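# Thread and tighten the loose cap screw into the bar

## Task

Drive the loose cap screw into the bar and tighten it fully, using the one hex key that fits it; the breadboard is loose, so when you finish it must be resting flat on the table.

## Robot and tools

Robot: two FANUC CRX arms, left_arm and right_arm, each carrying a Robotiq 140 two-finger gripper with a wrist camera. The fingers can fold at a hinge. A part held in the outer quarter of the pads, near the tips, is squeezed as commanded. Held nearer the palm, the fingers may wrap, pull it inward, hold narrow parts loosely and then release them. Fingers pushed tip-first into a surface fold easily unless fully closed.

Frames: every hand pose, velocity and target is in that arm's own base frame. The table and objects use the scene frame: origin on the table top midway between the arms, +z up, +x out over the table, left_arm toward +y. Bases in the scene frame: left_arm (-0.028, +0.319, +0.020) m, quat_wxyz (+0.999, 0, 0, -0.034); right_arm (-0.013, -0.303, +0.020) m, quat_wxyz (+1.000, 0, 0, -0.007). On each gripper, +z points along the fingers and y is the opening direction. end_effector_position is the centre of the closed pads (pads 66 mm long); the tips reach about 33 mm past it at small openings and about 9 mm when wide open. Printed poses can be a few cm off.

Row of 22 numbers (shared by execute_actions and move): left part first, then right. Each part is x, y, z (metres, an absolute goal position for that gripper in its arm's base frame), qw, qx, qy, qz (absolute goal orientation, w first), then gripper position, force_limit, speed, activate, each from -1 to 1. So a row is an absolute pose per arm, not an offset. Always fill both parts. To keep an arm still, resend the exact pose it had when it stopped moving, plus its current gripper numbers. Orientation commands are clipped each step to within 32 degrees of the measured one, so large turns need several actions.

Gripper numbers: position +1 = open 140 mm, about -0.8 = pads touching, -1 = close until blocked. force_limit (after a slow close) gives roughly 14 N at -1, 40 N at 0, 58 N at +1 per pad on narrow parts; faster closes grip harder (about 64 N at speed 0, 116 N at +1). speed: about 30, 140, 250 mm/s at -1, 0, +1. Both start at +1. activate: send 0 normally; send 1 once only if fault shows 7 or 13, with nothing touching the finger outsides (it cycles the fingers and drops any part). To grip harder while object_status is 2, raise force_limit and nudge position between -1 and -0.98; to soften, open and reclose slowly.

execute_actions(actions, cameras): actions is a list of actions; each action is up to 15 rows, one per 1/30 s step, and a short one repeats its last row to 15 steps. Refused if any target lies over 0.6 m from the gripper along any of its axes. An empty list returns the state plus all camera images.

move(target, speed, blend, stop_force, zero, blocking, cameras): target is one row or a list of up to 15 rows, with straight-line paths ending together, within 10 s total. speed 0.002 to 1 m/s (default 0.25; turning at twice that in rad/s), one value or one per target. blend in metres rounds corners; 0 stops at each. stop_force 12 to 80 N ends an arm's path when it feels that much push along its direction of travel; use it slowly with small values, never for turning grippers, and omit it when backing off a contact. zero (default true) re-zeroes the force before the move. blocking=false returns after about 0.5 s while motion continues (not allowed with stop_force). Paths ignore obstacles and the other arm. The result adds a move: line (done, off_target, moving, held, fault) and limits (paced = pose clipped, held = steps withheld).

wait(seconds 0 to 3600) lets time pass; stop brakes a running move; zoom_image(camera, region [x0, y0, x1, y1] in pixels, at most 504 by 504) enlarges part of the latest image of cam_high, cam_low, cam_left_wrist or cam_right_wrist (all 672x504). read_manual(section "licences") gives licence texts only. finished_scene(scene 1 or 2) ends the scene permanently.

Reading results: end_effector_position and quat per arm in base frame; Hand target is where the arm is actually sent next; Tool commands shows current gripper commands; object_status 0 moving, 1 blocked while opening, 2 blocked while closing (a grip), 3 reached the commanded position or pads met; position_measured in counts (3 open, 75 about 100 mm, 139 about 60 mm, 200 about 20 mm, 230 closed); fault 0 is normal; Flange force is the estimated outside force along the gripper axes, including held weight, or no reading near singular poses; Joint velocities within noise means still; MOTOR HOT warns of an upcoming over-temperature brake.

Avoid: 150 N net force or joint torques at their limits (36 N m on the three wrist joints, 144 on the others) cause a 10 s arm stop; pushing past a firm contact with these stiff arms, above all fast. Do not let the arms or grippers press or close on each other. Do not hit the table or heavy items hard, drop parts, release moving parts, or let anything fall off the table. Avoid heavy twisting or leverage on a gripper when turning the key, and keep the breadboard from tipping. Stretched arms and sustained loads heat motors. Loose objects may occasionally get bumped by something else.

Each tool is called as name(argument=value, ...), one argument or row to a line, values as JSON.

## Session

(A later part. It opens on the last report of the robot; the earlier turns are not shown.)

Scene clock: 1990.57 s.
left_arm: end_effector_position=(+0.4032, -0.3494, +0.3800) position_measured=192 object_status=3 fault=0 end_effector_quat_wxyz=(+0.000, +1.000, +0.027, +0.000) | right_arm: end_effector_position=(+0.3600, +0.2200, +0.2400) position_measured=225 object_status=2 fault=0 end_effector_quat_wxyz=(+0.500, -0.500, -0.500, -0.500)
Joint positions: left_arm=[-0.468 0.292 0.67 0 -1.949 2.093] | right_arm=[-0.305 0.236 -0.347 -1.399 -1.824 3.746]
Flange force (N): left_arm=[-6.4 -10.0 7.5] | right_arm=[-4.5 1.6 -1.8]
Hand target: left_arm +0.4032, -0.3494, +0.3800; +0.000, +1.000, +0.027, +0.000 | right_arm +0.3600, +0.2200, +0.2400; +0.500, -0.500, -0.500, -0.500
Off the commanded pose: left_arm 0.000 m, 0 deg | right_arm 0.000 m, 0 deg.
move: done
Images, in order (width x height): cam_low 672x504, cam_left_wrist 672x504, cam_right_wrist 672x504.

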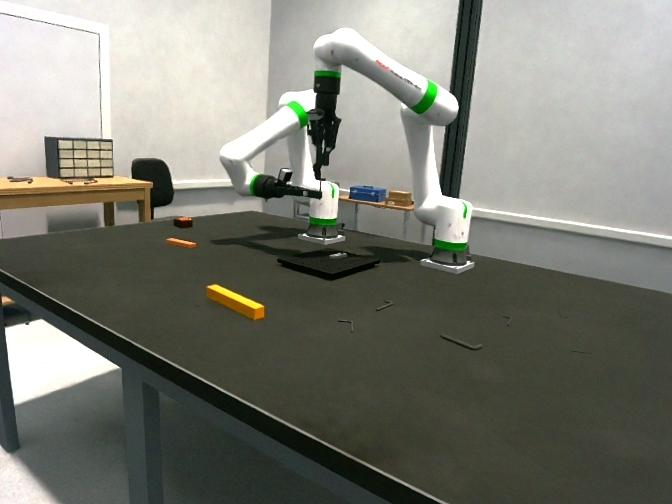

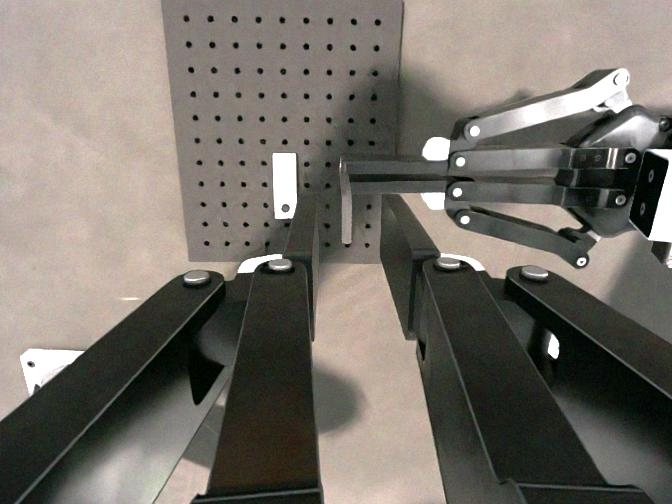

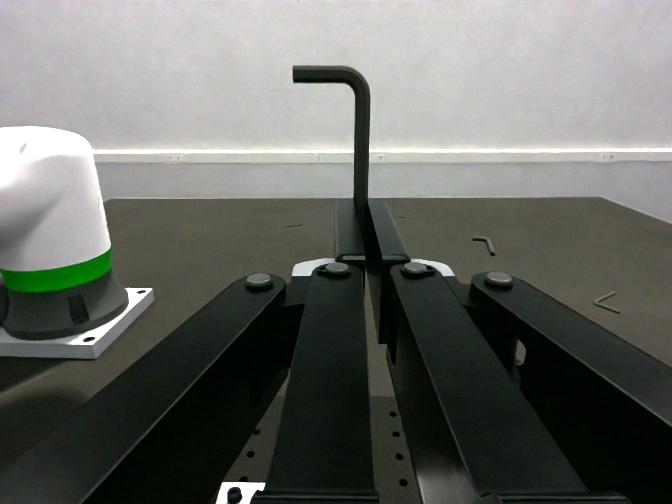

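move(
  target=[0.4030,-0.3502,0.297,0,0.9996,0.0270,0,-0.5,0.2,-1,0,0.36,0.22,0.24,0.5,-0.5,-0.5,-0.5,-0.98,0.2,-1,0],
  speed=0.06,
  stop_force=15,
  cameras=["cam_left_wrist","cam_right_wrist"],
)

zoom_image(
  camera="cam_left_wrist",
  region=[250, 140, 450, 320],
)

Scene clock: 2000.23 s.
left_arm: end_effector_position=(+0.4030, -0.3502, +0.2970) position_measured=192 object_status=3 fault=0 end_effector_quat_wxyz=(+0.000, +1.000, +0.027, +0.000) | right_arm: end_effector_position=(+0.3600, +0.2200, +0.2400) position_measured=225 object_status=2 fault=0 end_effector_quat_wxyz=(+0.500, -0.500, -0.500, -0.500)
Joint positions: left_arm=[-0.469 0.23 0.392 0 -1.733 2.094] | right_arm=[-0.305 0.236 -0.347 -1.399 -1.824 3.746]
Flange force (N): left_arm=[-3.7 -8.0 4.2] | right_arm=[-4.7 1.9 -1.9]
Hand target: left_arm +0.4030, -0.3502, +0.2970; +0.000, +1.000, +0.027, +0.000 | right_arm +0.3600, +0.2200, +0.2400; +0.500, -0.500, -0.500, -0.500
Off the commanded pose: left_arm 0.000 m, 0 deg | right_arm 0.000 m, 0 deg.
move: done

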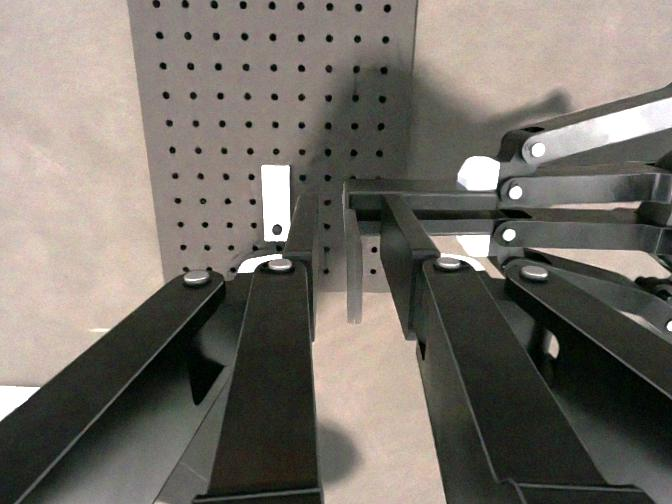

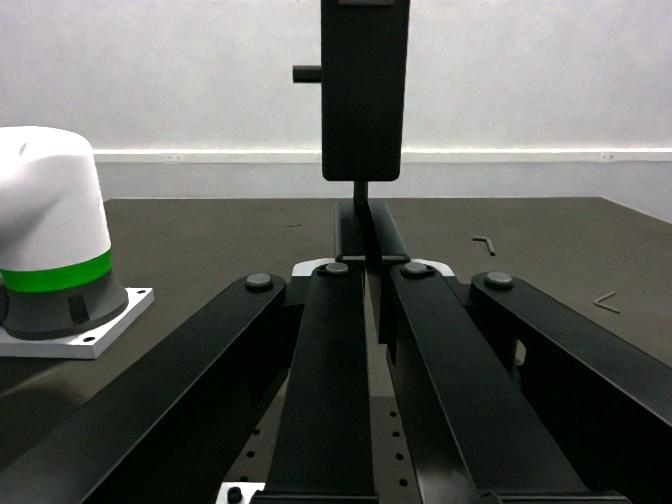

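Scaled by 2.520.

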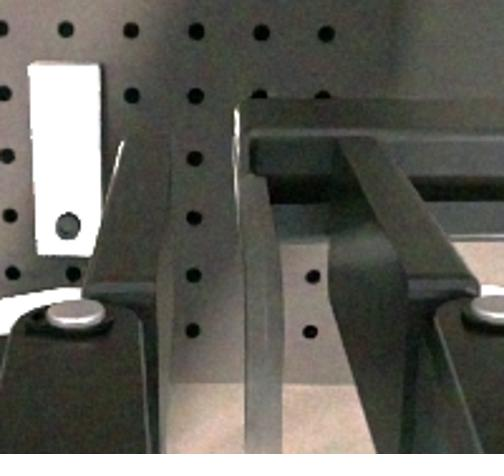

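move(
  target=[
    [0.4030,-0.3502,0.302,0,0.9996,0.0270,0,-0.5,0.2,-1,0,0.36,0.22,0.24,0.5,-0.5,-0.5,-0.5,-0.98,0.2,-1,0],
    [0.4030,-0.3502,0.302,0,0.9996,0.0270,0,-1,0.5,-1,0,0.36,0.22,0.24,0.5,-0.5,-0.5,-0.5,-0.98,0.2,-1,0],
  ],
  cameras=["cam_right_wrist"],
)

move(
  target=[
    [0.4030,-0.3502,0.302,0,0.9996,0.0270,0,-1,0.5,-1,0,0.36,0.22,0.24,0.5,-0.5,-0.5,-0.5,-0.5,0.2,-1,0],
    [0.4030,-0.3502,0.302,0,0.9996,0.0270,0,-1,0.5,-1,0,0.36,0.13,0.24,0.5,-0.5,-0.5,-0.5,-0.5,0.2,-1,0],
  ],
  cameras=["cam_right_wrist","cam_left_wrist"],
)

zoom_image(
  camera="cam_right_wrist",
  region=[260, 40, 460, 260],
)

Scene clock: 2017.60 s.
left_arm: end_effector_position=(+0.4030, -0.3502, +0.3020) position_measured=225 object_status=0 fault=0 end_effector_quat_wxyz=(+0.000, +1.000, +0.027, +0.000) | right_arm: end_effector_position=(+0.3600, +0.2200, +0.2400) position_measured=225 object_status=2 fault=0 end_effector_quat_wxyz=(+0.500, -0.500, -0.500, -0.500)
Joint positions: left_arm=[-0.469 0.232 0.406 0 -1.745 2.094] | right_arm=[-0.305 0.236 -0.347 -1.399 -1.824 3.746]
Flange force (N): left_arm=[-3.4 -2.5 2.0] | right_arm=[-6.4 1.7 3.4]
Hand target: left_arm +0.4030, -0.3502, +0.3020; +0.000, +1.000, +0.027, +0.000 | right_arm +0.3600, +0.2200, +0.2400; +0.500, -0.500, -0.500, -0.500
Off the commanded pose: left_arm 0.000 m, 0 deg | right_arm 0.000 m, 0 deg.
move: done

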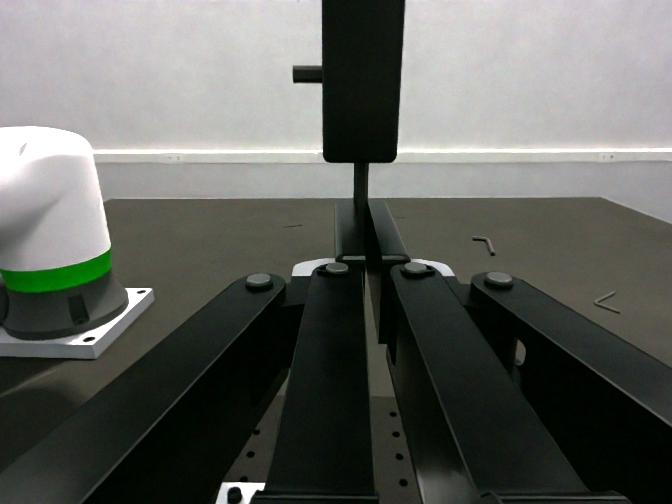

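Scene clock: 2019.37 s.
left_arm: end_effector_position=(+0.4030, -0.3502, +0.3020) position_measured=225 object_status=2 fault=0 end_effector_quat_wxyz=(+0.000, +1.000, +0.027, +0.000) | right_arm: end_effector_position=(+0.3600, +0.1300, +0.2400) position_measured=192 object_status=3 fault=0 end_effector_quat_wxyz=(+0.500, -0.500, -0.500, -0.500)
Joint positions: left_arm=[-0.469 0.232 0.406 0 -1.745 2.094] | right_arm=[-0.48 0.314 -0.247 -1.3 -1.972 3.758]
Flange force (N): left_arm=[-3.5 -7.5 4.1] | right_arm=[-4.0 1.2 -1.6]
Hand target: left_arm +0.4030, -0.3502, +0.3020; +0.000, +1.000, +0.027, +0.000 | right_arm +0.3600, +0.1300, +0.2400; +0.500, -0.500, -0.500, -0.500
Off the commanded pose: left_arm 0.000 m, 0 deg | right_arm 0.000 m, 0 deg.
move: done
Images, in order (width x height): cam_left_wrist 672x504, cam_right_wrist 672x504.

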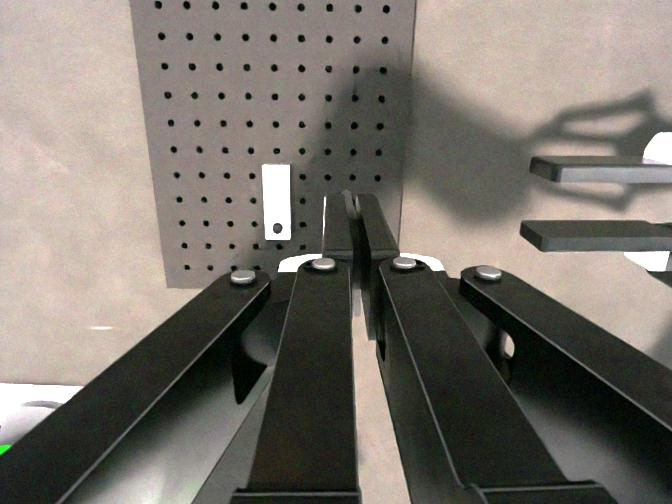

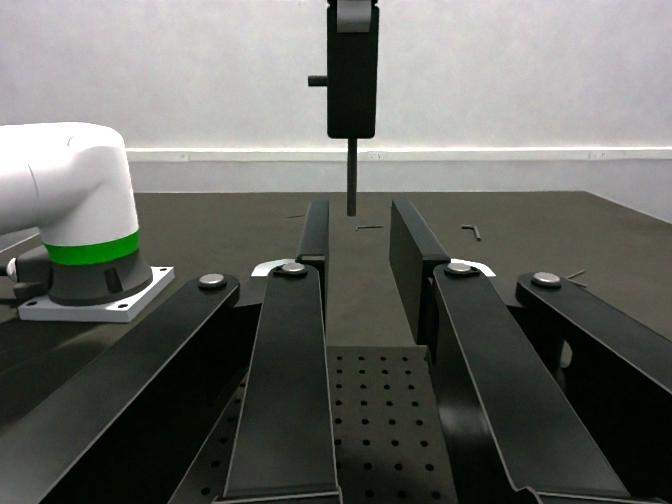

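Scaled by 2.291.

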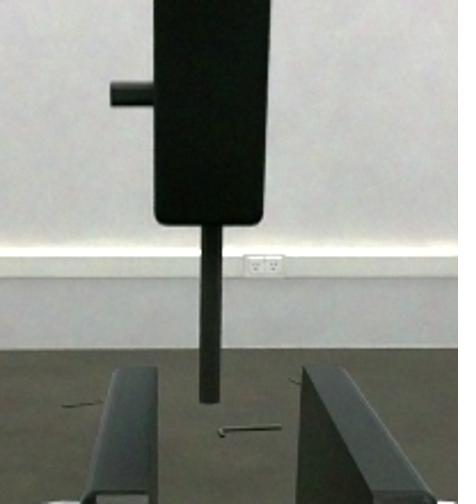

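move(
  target=[
    [0.33,-0.29,0.2,0,0.9996,0.0270,0,-1,0.5,-1,0,0.36,0.03,0.26,0.5,-0.5,-0.5,-0.5,-0.5,0.2,-1,0],
    [0.3182,-0.2936,0.115,0,0.6293,0.7771,0,-1,0.5,-1,0,0.36,0.03,0.26,0.5,-0.5,-0.5,-0.5,-0.5,0.2,-1,0],
  ],
  blend=[0.03,0],
  cameras=["cam_right_wrist","cam_left_wrist"],
)

zoom_image(
  camera="cam_left_wrist",
  region=[280, 140, 420, 300],
)

move(
  target=[0.3182,-0.2936,0.09,0,0.6293,0.7771,0,-1,0.5,-1,0,0.36,0.03,0.26,0.5,-0.5,-0.5,-0.5,-0.5,0.2,-1,0],
  speed=0.02,
  stop_force=12,
  cameras=["cam_right_wrist","cam_left_wrist"],
)

Scene clock: 2045.43 s.
left_arm: end_effector_position=(+0.3181, -0.2936, +0.1149) position_measured=225 object_status=2 fault=0 end_effector_quat_wxyz=(+0.000, +0.629, +0.777, +0.000) | right_arm: end_effector_position=(+0.3600, +0.0300, +0.2600) position_measured=192 object_status=3 fault=0 end_effector_quat_wxyz=(+0.500, -0.500, -0.500, -0.500)
Joint positions: left_arm=[-0.44 0.003 -0.289 0 -1.28 3.791] | right_arm=[-0.65 0.391 -0.078 -1.24 -2.141 3.708]
Flange force (N): left_arm=[8.3 -1.3 1.4] | right_arm=[-3.0 0.1 -2.0]
Hand target: left_arm +0.3182, -0.2936, +0.1150; +0.000, +0.629, +0.777, +0.000 | right_arm +0.3600, +0.0300, +0.2600; +0.500, -0.500, -0.500, -0.500
Off the commanded pose: left_arm 0.000 m, 0 deg | right_arm 0.000 m, 0 deg.
move: done
Images, in order (width x height): cam_left_wrist 672x504, cam_right_wrist 672x504.

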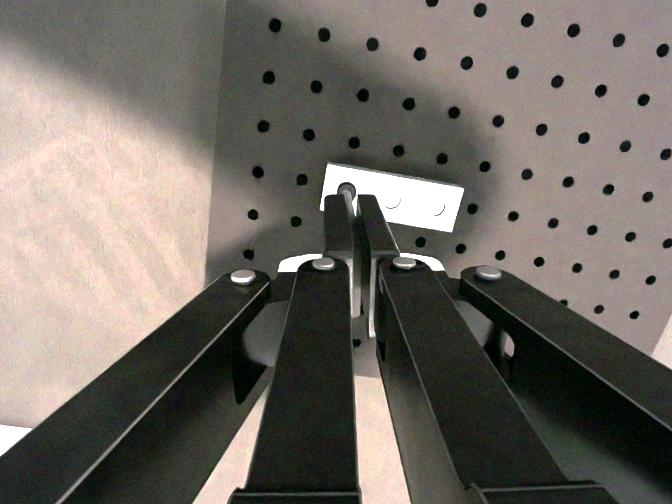

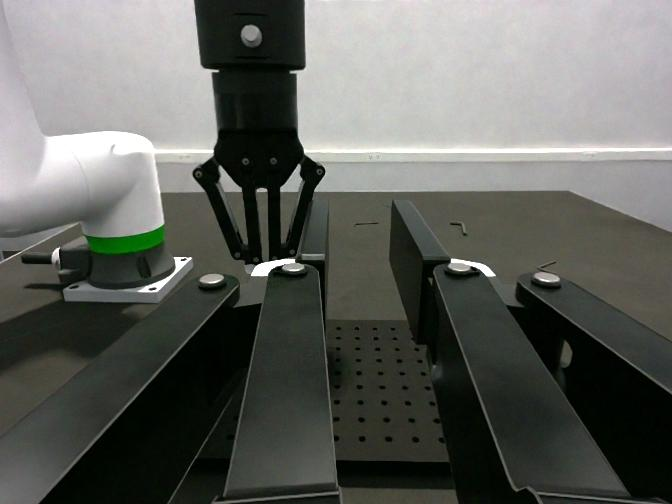

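Scaled by 3.150.

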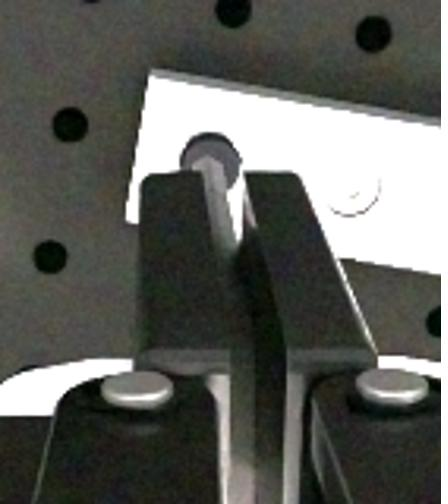

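Scene clock: 2046.80 s.
left_arm: end_effector_position=(+0.3183, -0.2937, +0.1032) position_measured=225 object_status=2 fault=0 end_effector_quat_wxyz=(+0.000, +0.629, +0.777, +0.000) | right_arm: end_effector_position=(+0.3600, +0.0300, +0.2600) position_measured=192 object_status=3 fault=0 end_effector_quat_wxyz=(+0.500, -0.500, -0.500, -0.500)
Joint positions: left_arm=[-0.44 0.012 -0.308 0 -1.251 3.791] | right_arm=[-0.65 0.391 -0.078 -1.24 -2.141 3.708]
Flange force (N): left_arm=[9.5 -2.7 -34.9] | right_arm=[-3.0 0.4 -1.9]
Hand target: left_arm +0.3183, -0.2937, +0.1032; +0.000, +0.629, +0.777, +0.000 | right_arm +0.3600, +0.0300, +0.2600; +0.500, -0.500, -0.500, -0.500
Off the commanded pose: left_arm 0.013 m, 0 deg | right_arm 0.000 m, 0 deg.
move: contact (left_arm)
Images, in order (width x height): cam_left_wrist 672x504, cam_right_wrist 672x504.

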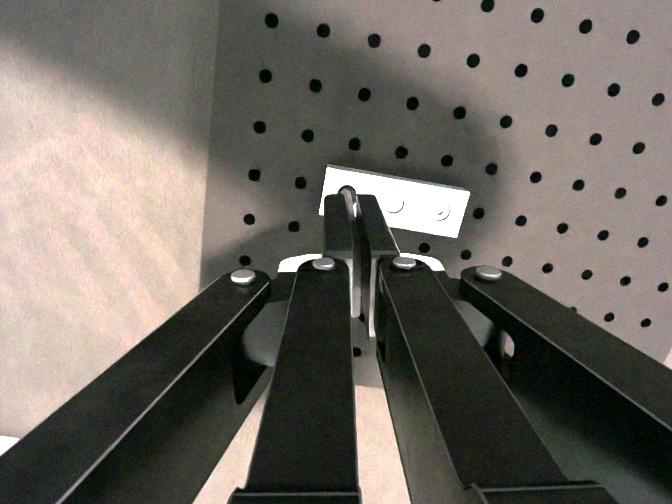

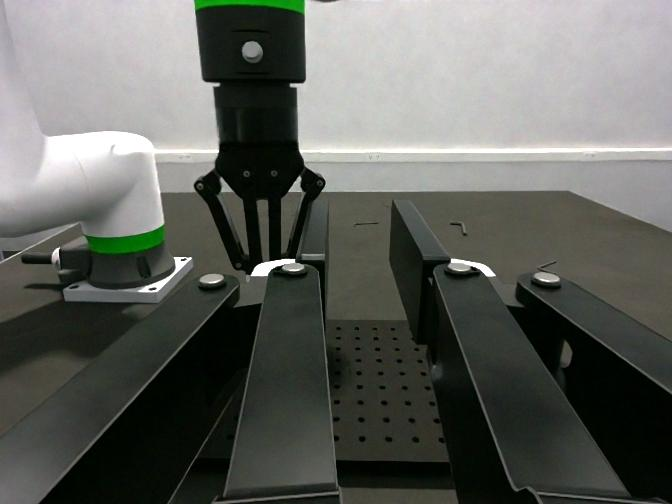

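move(
  target=[0.3183,-0.2931,0.1032,0,0.8480,0.5299,0,-1,0.5,-1,0,0.36,0.03,0.26,0.5,-0.5,-0.5,-0.5,-0.5,0.2,-1,0],
  speed=0.15,
)

move(
  target=[0.3183,-0.2931,0.09,0,0.8480,0.5299,0,-1,0.5,-1,0,0.36,0.03,0.26,0.5,-0.5,-0.5,-0.5,-0.5,0.2,-1,0],
  speed=0.01,
  stop_force=14,
  cameras=["cam_left_wrist"],
)

zoom_image(
  camera="cam_left_wrist",
  region=[280, 140, 420, 300],
)

Scene clock: 2057.40 s.
left_arm: end_effector_position=(+0.3183, -0.2931, +0.1032) position_measured=225 object_status=2 fault=0 end_effector_quat_wxyz=(+0.000, +0.848, +0.530, +0.000) | right_arm: end_effector_position=(+0.3600, +0.0300, +0.2600) position_measured=192 object_status=3 fault=0 end_effector_quat_wxyz=(+0.500, -0.500, -0.500, -0.500)
Joint positions: left_arm=[-0.439 0.011 -0.309 0 -1.251 3.127] | right_arm=[-0.65 0.391 -0.078 -1.24 -2.141 3.708]
Flange force (N): left_arm=[2.5 -6.7 -35.2] | right_arm=[-3.2 0.2 -1.7]
Hand target: left_arm +0.3183, -0.2931, +0.1032; +0.000, +0.848, +0.530, +0.000 | right_arm +0.3600, +0.0300, +0.2600; +0.500, -0.500, -0.500, -0.500
Off the commanded pose: left_arm 0.000 m, 0 deg | right_arm 0.000 m, 0 deg.
move: done

Scene clock: 2058.03 s.
left_arm: end_effector_position=(+0.3183, -0.2932, +0.1029) position_measured=225 object_status=2 fault=0 end_effector_quat_wxyz=(+0.000, +0.848, +0.530, +0.000) | right_arm: end_effector_position=(+0.3600, +0.0300, +0.2600) position_measured=192 object_status=3 fault=0 end_effector_quat_wxyz=(+0.500, -0.500, -0.500, -0.500)
Joint positions: left_arm=[-0.439 0.011 -0.31 0 -1.249 3.127] | right_arm=[-0.65 0.391 -0.078 -1.24 -2.141 3.708]
Flange force (N): left_arm=[3.5 -10.2 -52.2] | right_arm=[-3.1 0.1 -1.9]
Hand target: left_arm +0.3183, -0.2932, +0.1029; +0.000, +0.848, +0.530, +0.000 | right_arm +0.3600, +0.0300, +0.2600; +0.500, -0.500, -0.500, -0.500
Off the commanded pose: left_arm 0.013 m, 0 deg | right_arm 0.000 m, 0 deg.
move: contact (left_arm)

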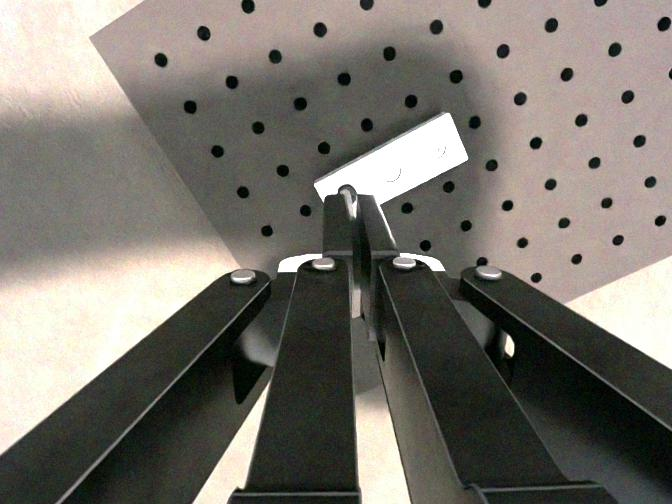

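Scaled by 3.150.

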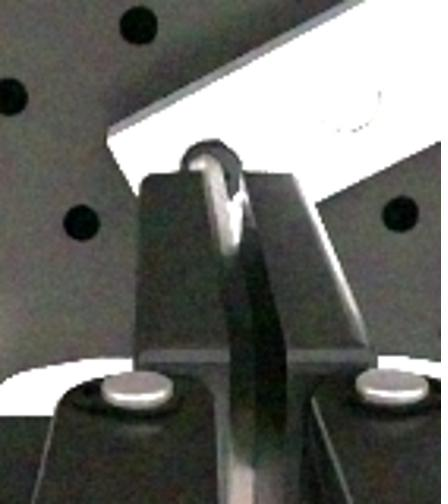

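move(
  target=[
    [0.3189,-0.2943,0.109,0,0.848,0.5299,0,-1,0.5,-1,0,0.36,0.03,0.26,0.5,-0.5,-0.5,-0.5,-0.5,0.2,-1,0],
    [0.3189,-0.2948,0.109,0,0.6293,0.7771,0,-1,0.5,-1,0,0.36,0.03,0.26,0.5,-0.5,-0.5,-0.5,-0.5,0.2,-1,0],
  ],
)

move(
  target=[0.3189,-0.2948,0.09,0,0.6293,0.7771,0,-1,0.5,-1,0,0.36,0.03,0.26,0.5,-0.5,-0.5,-0.5,-0.5,0.2,-1,0],
  speed=0.015,
  stop_force=12,
  cameras=["cam_left_wrist"],
)

zoom_image(
  camera="cam_left_wrist",
  region=[310, 160, 390, 250],
)

move(
  target=[0.3190,-0.2943,0.1028,0,0.848,0.5299,0,-1,0.5,-1,0,0.36,0.03,0.26,0.5,-0.5,-0.5,-0.5,-0.5,0.2,-1,0],
  speed=0.15,
  cameras=["cam_left_wrist"],
)

zoom_image(
  camera="cam_left_wrist",
  region=[310, 160, 390, 250],
)

Scene clock: 2082.80 s.
left_arm: end_effector_position=(+0.3189, -0.2948, +0.1090) position_measured=225 object_status=2 fault=0 end_effector_quat_wxyz=(+0.000, +0.629, +0.777, +0.000) | right_arm: end_effector_position=(+0.3600, +0.0300, +0.2600) position_measured=192 object_status=3 fault=0 end_effector_quat_wxyz=(+0.500, -0.500, -0.500, -0.500)
Joint positions: left_arm=[-0.442 0.011 -0.295 0 -1.265 3.793] | right_arm=[-0.65 0.391 -0.078 -1.24 -2.141 3.708]
Flange force (N): left_arm=[7.8 -1.4 1.1] | right_arm=[-3.3 0.6 -2.0]
Hand target: left_arm +0.3189, -0.2948, +0.1090; +0.000, +0.629, +0.777, +0.000 | right_arm +0.3600, +0.0300, +0.2600; +0.500, -0.500, -0.500, -0.500
Off the commanded pose: left_arm 0.000 m, 0 deg | right_arm 0.000 m, 0 deg.
move: done

Scene clock: 2083.77 s.
left_arm: end_effector_position=(+0.3189, -0.2948, +0.1031) position_measured=225 object_status=2 fault=0 end_effector_quat_wxyz=(+0.000, +0.629, +0.777, +0.000) | right_arm: end_effector_position=(+0.3600, +0.0300, +0.2600) position_measured=192 object_status=3 fault=0 end_effector_quat_wxyz=(+0.500, -0.500, -0.500, -0.500)
Joint positions: left_arm=[-0.442 0.015 -0.305 0 -1.25 3.793] | right_arm=[-0.65 0.391 -0.078 -1.24 -2.141 3.708]
Flange force (N): left_arm=[9.8 -3.7 -32.1] | right_arm=[-3.2 0.2 -1.8]
Hand target: left_arm +0.3189, -0.2948, +0.1031; +0.000, +0.629, +0.777, +0.000 | right_arm +0.3600, +0.0300, +0.2600; +0.500, -0.500, -0.500, -0.500
Off the commanded pose: left_arm 0.013 m, 0 deg | right_arm 0.000 m, 0 deg.
move: contact (left_arm)

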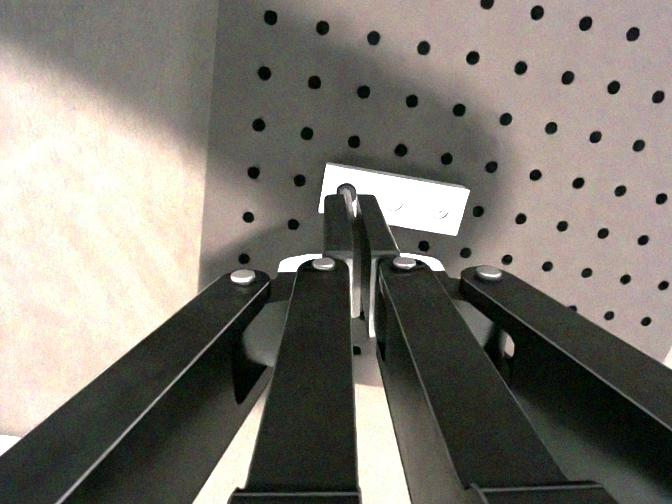

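Scaled by 5.600.

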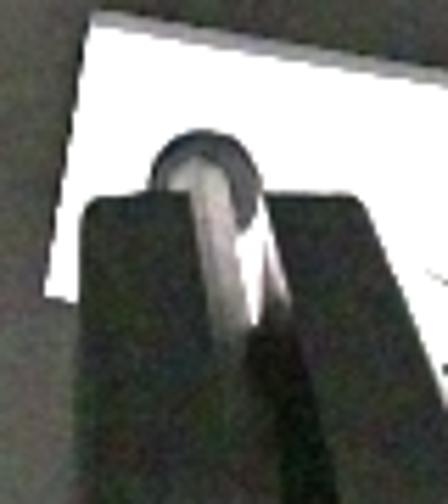

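Scene clock: 2086.33 s.
left_arm: end_effector_position=(+0.3190, -0.2943, +0.1028) position_measured=225 object_status=2 fault=0 end_effector_quat_wxyz=(+0.000, +0.848, +0.530, +0.000) | right_arm: end_effector_position=(+0.3600, +0.0300, +0.2600) position_measured=192 object_status=3 fault=0 end_effector_quat_wxyz=(+0.500, -0.500, -0.500, -0.500)
Joint positions: left_arm=[-0.441 0.015 -0.306 0 -1.25 3.129] | right_arm=[-0.65 0.391 -0.078 -1.24 -2.141 3.708]
Flange force (N): left_arm=[-0.2 -12.0 -50.5] | right_arm=[-3.3 0.2 -1.5]
Hand target: left_arm +0.3190, -0.2943, +0.1028; +0.000, +0.848, +0.530, +0.000 | right_arm +0.3600, +0.0300, +0.2600; +0.500, -0.500, -0.500, -0.500
Off the commanded pose: left_arm 0.000 m, 0 deg | right_arm 0.000 m, 0 deg.
move: done

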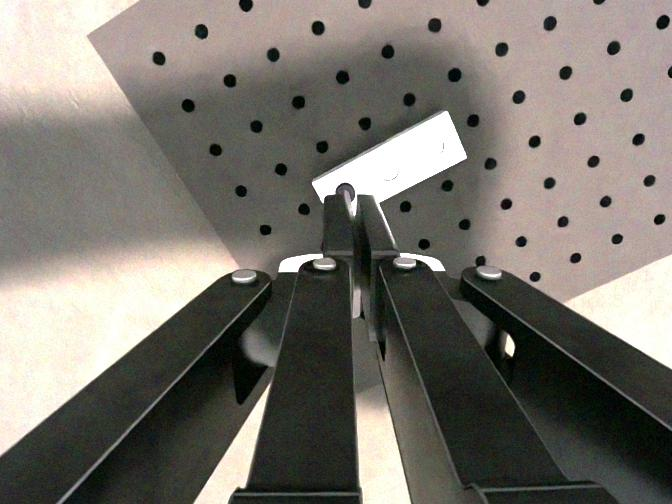

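Scaled by 5.600.

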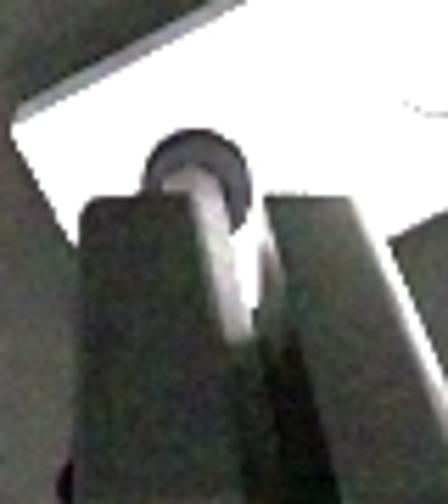

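move(
  target=[
    [0.3198,-0.2935,0.13,0,0.848,0.5299,0,-1,0.5,-1,0,0.36,0.03,0.26,0.5,-0.5,-0.5,-0.5,-0.5,0.2,-1,0],
    [0.278,-0.3,0.12,0,0.9945,0.1045,0,-1,0.5,-1,0,0.36,0.03,0.26,0.5,-0.5,-0.5,-0.5,-0.5,0.2,-1,0],
  ],
  cameras=["cam_left_wrist"],
)

zoom_image(
  camera="cam_left_wrist",
  region=[310, 60, 370, 120],
)

Scene clock: 2117.70 s.
left_arm: end_effector_position=(+0.2780, -0.3000, +0.1200) position_measured=225 object_status=2 fault=0 end_effector_quat_wxyz=(+0.000, +0.995, +0.104, +0.000) | right_arm: end_effector_position=(+0.3600, +0.0300, +0.2600) position_measured=192 object_status=3 fault=0 end_effector_quat_wxyz=(+0.500, -0.500, -0.500, -0.500)
Joint positions: left_arm=[-0.5 -0.063 -0.34 0 -1.294 2.28] | right_arm=[-0.65 0.391 -0.078 -1.24 -2.141 3.708]
Flange force (N): left_arm=[-0.8 -8.1 1.5] | right_arm=[-3.2 0.4 -1.8]
Hand target: left_arm +0.2780, -0.3000, +0.1200; +0.000, +0.995, +0.105, +0.000 | right_arm +0.3600, +0.0300, +0.2600; +0.500, -0.500, -0.500, -0.500
Off the commanded pose: left_arm 0.000 m, 0 deg | right_arm 0.000 m, 0 deg.
move: done

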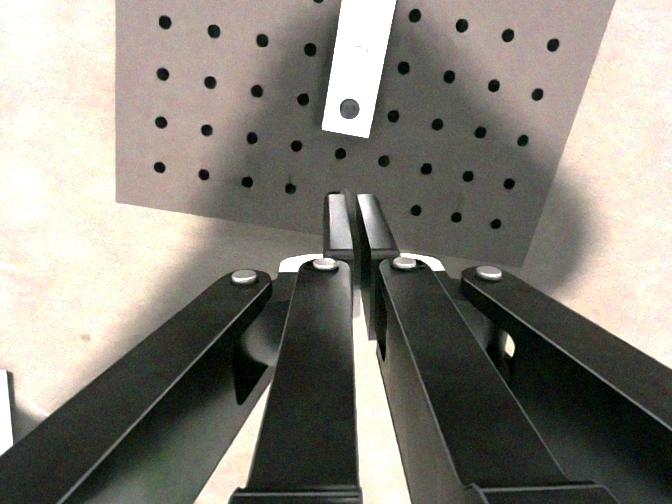

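Scaled by 8.400.

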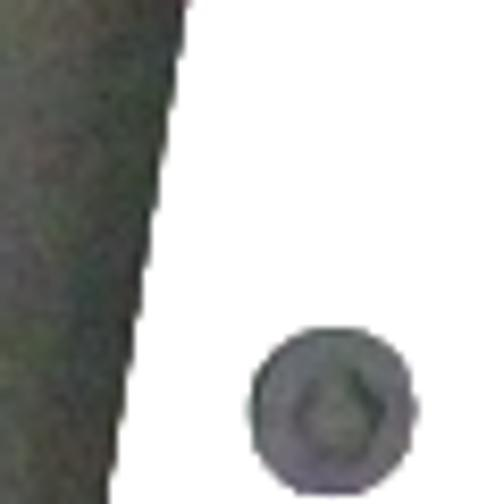

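move(
  target=[
    [0.30,-0.29,0.13,0,0.866,0.5,0,-1,0.5,-1,0,0.36,0.03,0.26,0.5,-0.5,-0.5,-0.5,-0.5,0.2,-1,0],
    [0.3186,-0.2955,0.107,0,0.6293,0.7771,0,-1,0.5,-1,0,0.36,0.03,0.26,0.5,-0.5,-0.5,-0.5,-0.5,0.2,-1,0],
  ],
)

move(
  target=[0.3186,-0.2955,0.09,0,0.6293,0.7771,0,-1,0.5,-1,0,0.36,0.03,0.26,0.5,-0.5,-0.5,-0.5,-0.5,0.2,-1,0],
  speed=0.008,
  stop_force=12,
)

move(
  target=[
    [0.3202,-0.2955,0.1031,0,0.6293,0.7771,0,-1,0.5,-1,0,0.36,0.03,0.26,0.5,-0.5,-0.5,-0.5,-0.5,0.2,-1,0],
    [0.3202,-0.2951,0.1031,0,0.6293,0.7771,0,-1,0.5,-1,0,0.36,0.03,0.26,0.5,-0.5,-0.5,-0.5,-0.5,0.2,-1,0],
    [0.3184,-0.2951,0.1031,0,0.6293,0.7771,0,-1,0.5,-1,0,0.36,0.03,0.26,0.5,-0.5,-0.5,-0.5,-0.5,0.2,-1,0],
    [0.3184,-0.2947,0.1031,0,0.6293,0.7771,0,-1,0.5,-1,0,0.36,0.03,0.26,0.5,-0.5,-0.5,-0.5,-0.5,0.2,-1,0],
    [0.3202,-0.2947,0.1031,0,0.6293,0.7771,0,-1,0.5,-1,0,0.36,0.03,0.26,0.5,-0.5,-0.5,-0.5,-0.5,0.2,-1,0],
    [0.3202,-0.2943,0.1031,0,0.6293,0.7771,0,-1,0.5,-1,0,0.36,0.03,0.26,0.5,-0.5,-0.5,-0.5,-0.5,0.2,-1,0],
    [0.3184,-0.2943,0.1031,0,0.6293,0.7771,0,-1,0.5,-1,0,0.36,0.03,0.26,0.5,-0.5,-0.5,-0.5,-0.5,0.2,-1,0],
    [0.3184,-0.2939,0.1031,0,0.6293,0.7771,0,-1,0.5,-1,0,0.36,0.03,0.26,0.5,-0.5,-0.5,-0.5,-0.5,0.2,-1,0],
    [0.3202,-0.2939,0.1031,0,0.6293,0.7771,0,-1,0.5,-1,0,0.36,0.03,0.26,0.5,-0.5,-0.5,-0.5,-0.5,0.2,-1,0],
  ],
  speed=0.004,
  stop_force=14,
)

Scene clock: 2146.27 s.
left_arm: end_effector_position=(+0.3186, -0.2955, +0.1070) position_measured=225 object_status=2 fault=0 end_effector_quat_wxyz=(+0.000, +0.629, +0.777, +0.000) | right_arm: end_effector_position=(+0.3600, +0.0300, +0.2600) position_measured=192 object_status=3 fault=0 end_effector_quat_wxyz=(+0.500, -0.500, -0.500, -0.500)
Joint positions: left_arm=[-0.444 0.013 -0.298 0 -1.26 3.795] | right_arm=[-0.65 0.391 -0.078 -1.24 -2.141 3.708]
Flange force (N): left_arm=[8.9 -1.1 1.2] | right_arm=[-3.2 0.5 -2.1]
Hand target: left_arm +0.3186, -0.2955, +0.1070; +0.000, +0.629, +0.777, +0.000 | right_arm +0.3600, +0.0300, +0.2600; +0.500, -0.500, -0.500, -0.500
Off the commanded pose: left_arm 0.000 m, 0 deg | right_arm 0.000 m, 0 deg.
move: done

Scene clock: 2147.30 s.
left_arm: end_effector_position=(+0.3186, -0.2955, +0.1033) position_measured=225 object_status=2 fault=0 end_effector_quat_wxyz=(+0.000, +0.629, +0.777, +0.000) | right_arm: end_effector_position=(+0.3600, +0.0300, +0.2600) position_measured=192 object_status=3 fault=0 end_effector_quat_wxyz=(+0.500, -0.500, -0.500, -0.500)
Joint positions: left_arm=[-0.444 0.016 -0.304 0 -1.251 3.795] | right_arm=[-0.65 0.391 -0.078 -1.24 -2.141 3.708]
Flange force (N): left_arm=[9.2 -3.3 -21.0] | right_arm=[-3.3 0.3 -1.8]
Hand target: left_arm +0.3186, -0.2955, +0.1033; +0.000, +0.629, +0.777, +0.000 | right_arm +0.3600, +0.0300, +0.2600; +0.500, -0.500, -0.500, -0.500
Off the commanded pose: left_arm 0.013 m, 0 deg | right_arm 0.000 m, 0 deg.
move: contact (left_arm)

Scene clock: 2150.67 s.
left_arm: end_effector_position=(+0.3202, -0.2939, +0.1031) position_measured=225 object_status=2 fault=0 end_effector_quat_wxyz=(+0.000, +0.629, +0.777, +0.000) | right_arm: end_effector_position=(+0.3600, +0.0300, +0.2600) position_measured=192 object_status=3 fault=0 end_effector_quat_wxyz=(+0.500, -0.500, -0.500, -0.500)
Joint positions: left_arm=[-0.439 0.016 -0.304 0 -1.251 3.79] | right_arm=[-0.65 0.391 -0.078 -1.24 -2.141 3.708]
Flange force (N): left_arm=[5.2 -10.7 -28.9] | right_arm=[-3.4 0.7 -1.9]
Hand target: left_arm +0.3202, -0.2939, +0.1031; +0.000, +0.629, +0.777, +0.000 | right_arm +0.3600, +0.0300, +0.2600; +0.500, -0.500, -0.500, -0.500
Off the commanded pose: left_arm 0.000 m, 0 deg | right_arm 0.000 m, 0 deg.
move: done

move(
  target=[
    [0.3191,-0.2947,0.1027,0,0.6293,0.7771,0,-1,0.5,-1,0,0.36,0.03,0.26,0.5,-0.5,-0.5,-0.5,-0.5,0.2,-1,0],
    [0.3195,-0.2937,0.1027,0,0.9239,0.3827,0,-1,0.5,-1,0,0.36,0.03,0.26,0.5,-0.5,-0.5,-0.5,-0.5,0.2,-1,0],
  ],
  speed=0.3,
)

move(
  target=[
    [0.3200,-0.2937,0.1027,0,0.9239,0.3827,0,-1,0.5,-1,0,0.36,0.03,0.26,0.5,-0.5,-0.5,-0.5,-0.5,0.2,-1,0],
    [0.3196,-0.2947,0.1027,0,0.6293,0.7771,0,-1,0.5,-1,0,0.36,0.03,0.26,0.5,-0.5,-0.5,-0.5,-0.5,0.2,-1,0],
  ],
  speed=0.3,
)

move(
  target=[
    [0.3196,-0.2942,0.1027,0,0.6293,0.7771,0,-1,0.5,-1,0,0.36,0.03,0.26,0.5,-0.5,-0.5,-0.5,-0.5,0.2,-1,0],
    [0.3200,-0.2932,0.1027,0,0.9239,0.3827,0,-1,0.5,-1,0,0.36,0.03,0.26,0.5,-0.5,-0.5,-0.5,-0.5,0.2,-1,0],
  ],
  speed=0.3,
  cameras=["cam_left_wrist"],
)

zoom_image(
  camera="cam_left_wrist",
  region=[310, 160, 390, 250],
)

Scene clock: 2171.17 s.
left_arm: end_effector_position=(+0.3195, -0.2937, +0.1027) position_measured=225 object_status=2 fault=0 end_effector_quat_wxyz=(+0.000, +0.924, +0.383, +0.000) | right_arm: end_effector_position=(+0.3600, +0.0300, +0.2600) position_measured=192 object_status=3 fault=0 end_effector_quat_wxyz=(+0.500, -0.500, -0.500, -0.500)
Joint positions: left_arm=[-0.439 0.015 -0.306 0 -1.25 2.795] | right_arm=[-0.65 0.391 -0.078 -1.24 -2.141 3.708]
Flange force (N): left_arm=[-0.4 -5.3 2.9] | right_arm=[-3.0 0.2 -1.8]
Hand target: left_arm +0.3195, -0.2937, +0.1027; +0.000, +0.924, +0.383, +0.000 | right_arm +0.3600, +0.0300, +0.2600; +0.500, -0.500, -0.500, -0.500
Off the commanded pose: left_arm 0.000 m, 0 deg | right_arm 0.000 m, 0 deg.
move: done

Scene clock: 2173.33 s.
left_arm: end_effector_position=(+0.3196, -0.2947, +0.1027) position_measured=225 object_status=2 fault=0 end_effector_quat_wxyz=(+0.000, +0.629, +0.777, +0.000) | right_arm: end_effector_position=(+0.3600, +0.0300, +0.2600) position_measured=192 object_status=3 fault=0 end_effector_quat_wxyz=(+0.500, -0.500, -0.500, -0.500)
Joint positions: left_arm=[-0.441 0.017 -0.304 0 -1.25 3.792] | right_arm=[-0.65 0.391 -0.078 -1.24 -2.141 3.708]
Flange force (N): left_arm=[12.0 0.3 -4.5] | right_arm=[-3.3 0.3 -1.9]
Hand target: left_arm +0.3196, -0.2947, +0.1027; +0.000, +0.629, +0.777, +0.000 | right_arm +0.3600, +0.0300, +0.2600; +0.500, -0.500, -0.500, -0.500
Off the commanded pose: left_arm 0.000 m, 0 deg | right_arm 0.000 m, 0 deg.
move: done

Scene clock: 2175.50 s.
left_arm: end_effector_position=(+0.3200, -0.2932, +0.1027) position_measured=225 object_status=2 fault=0 end_effector_quat_wxyz=(+0.000, +0.924, +0.383, +0.000) | right_arm: end_effector_position=(+0.3600, +0.0300, +0.2600) position_measured=192 object_status=3 fault=0 end_effector_quat_wxyz=(+0.500, -0.500, -0.500, -0.500)
Joint positions: left_arm=[-0.438 0.015 -0.306 0 -1.25 2.794] | right_arm=[-0.65 0.391 -0.078 -1.24 -2.141 3.708]
Flange force (N): left_arm=[-0.2 -5.1 7.7] | right_arm=[-3.2 0.2 -1.8]
Hand target: left_arm +0.3200, -0.2932, +0.1027; +0.000, +0.924, +0.383, +0.000 | right_arm +0.3600, +0.0300, +0.2600; +0.500, -0.500, -0.500, -0.500
Off the commanded pose: left_arm 0.000 m, 0 deg | right_arm 0.000 m, 0 deg.
move: done

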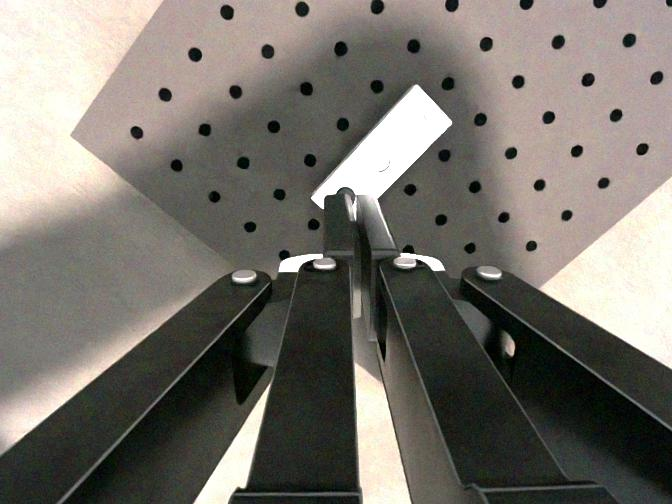

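Scaled by 5.600.

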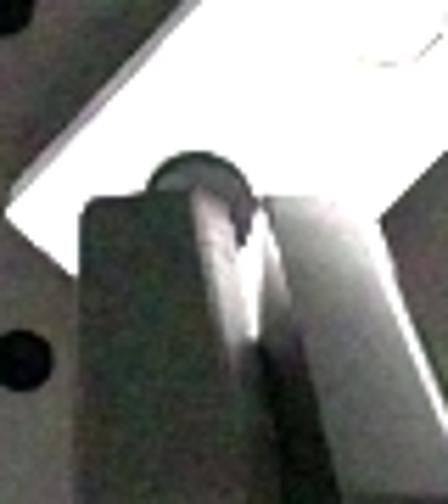

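move(
  target=[0.3198,-0.2934,0.092,0,0.9239,0.3827,0,-1,0.5,-1,0,0.36,0.03,0.26,0.5,-0.5,-0.5,-0.5,-0.5,0.2,-1,0],
  speed=0.01,
  stop_force=12,
  cameras=["cam_left_wrist"],
)

zoom_image(
  camera="cam_left_wrist",
  region=[310, 160, 390, 250],
)

Scene clock: 2181.10 s.
left_arm: end_effector_position=(+0.3201, -0.2933, +0.1024) position_measured=225 object_status=2 fault=0 end_effector_quat_wxyz=(+0.000, +0.924, +0.383, +0.000) | right_arm: end_effector_position=(+0.3600, +0.0300, +0.2600) position_measured=192 object_status=3 fault=0 end_effector_quat_wxyz=(+0.500, -0.500, -0.500, -0.500)
Joint positions: left_arm=[-0.438 0.015 -0.307 0 -1.248 2.794] | right_arm=[-0.65 0.391 -0.078 -1.24 -2.141 3.708]
Flange force (N): left_arm=[0.0 -6.9 -3.4] | right_arm=[-3.3 0.4 -1.9]
Hand target: left_arm +0.3201, -0.2933, +0.1024; +0.000, +0.924, +0.383, +0.000 | right_arm +0.3600, +0.0300, +0.2600; +0.500, -0.500, -0.500, -0.500
Off the commanded pose: left_arm 0.010 m, 0 deg | right_arm 0.000 m, 0 deg.
move: contact (left_arm)

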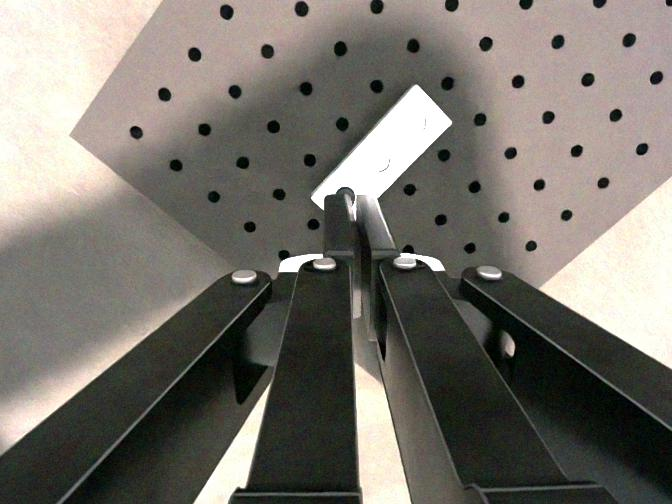

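Scaled by 5.600.

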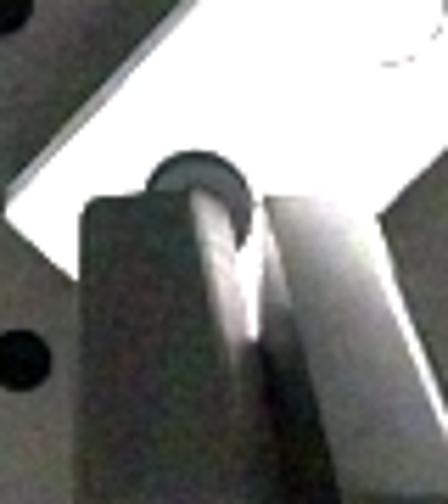

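move(
  target=[
    [0.3198,-0.2934,0.12,0,0.9239,0.3827,0,-1,0.5,-1,0,0.36,0.03,0.26,0.5,-0.5,-0.5,-0.5,-0.5,0.2,-1,0],
    [0.36,-0.33,0.28,0,0.9996,0.0270,0,-1,0.5,-1,0,0.36,0.13,0.24,0.5,-0.5,-0.5,-0.5,-0.5,0.2,-1,0],
    [0.4030,-0.3502,0.302,0,0.9996,0.0270,0,-1,0.5,-1,0,0.36,0.13,0.24,0.5,-0.5,-0.5,-0.5,-0.5,0.2,-1,0],
  ],
  cameras=["cam_right_wrist","cam_left_wrist"],
)

zoom_image(
  camera="cam_right_wrist",
  region=[260, 40, 460, 260],
)

Scene clock: 2215.40 s.
left_arm: end_effector_position=(+0.4030, -0.3502, +0.3020) position_measured=225 object_status=2 fault=0 end_effector_quat_wxyz=(+0.000, +1.000, +0.027, +0.000) | right_arm: end_effector_position=(+0.3600, +0.1300, +0.2400) position_measured=192 object_status=3 fault=0 end_effector_quat_wxyz=(+0.500, -0.500, -0.500, -0.500)
Joint positions: left_arm=[-0.469 0.232 0.406 0 -1.745 2.094] | right_arm=[-0.48 0.314 -0.247 -1.3 -1.972 3.758]
Flange force (N): left_arm=[-4.3 -8.7 6.1] | right_arm=[-3.6 0.6 -2.0]
Hand target: left_arm +0.4030, -0.3502, +0.3020; +0.000, +1.000, +0.027, +0.000 | right_arm +0.3600, +0.1300, +0.2400; +0.500, -0.500, -0.500, -0.500
Off the commanded pose: left_arm 0.000 m, 0 deg | right_arm 0.000 m, 0 deg.
move: done
Images, in order (width x height): cam_left_wrist 672x504, cam_right_wrist 672x504.

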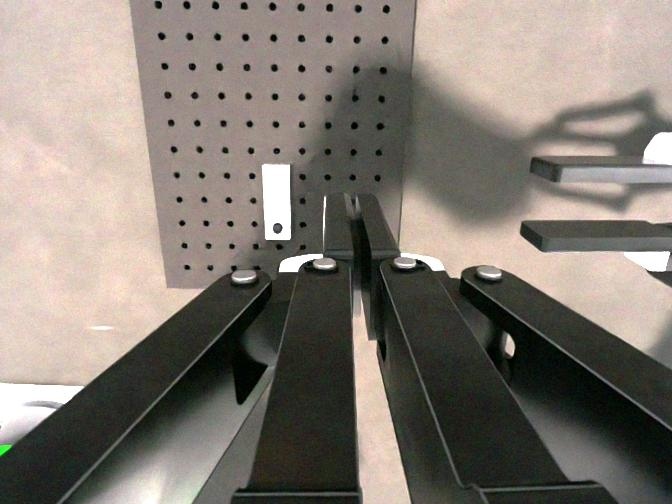

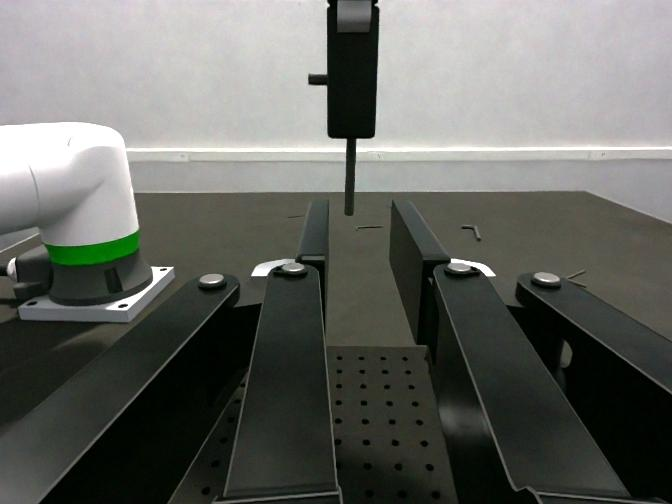

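Scaled by 2.291.

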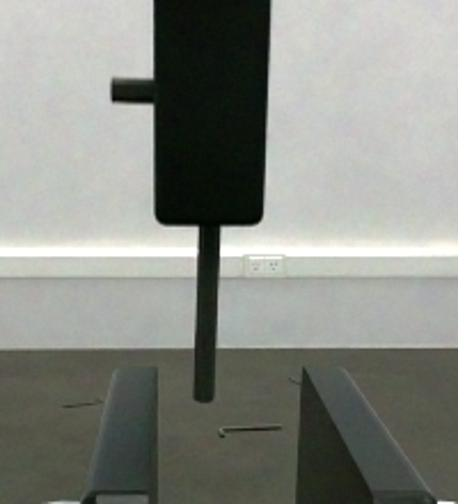

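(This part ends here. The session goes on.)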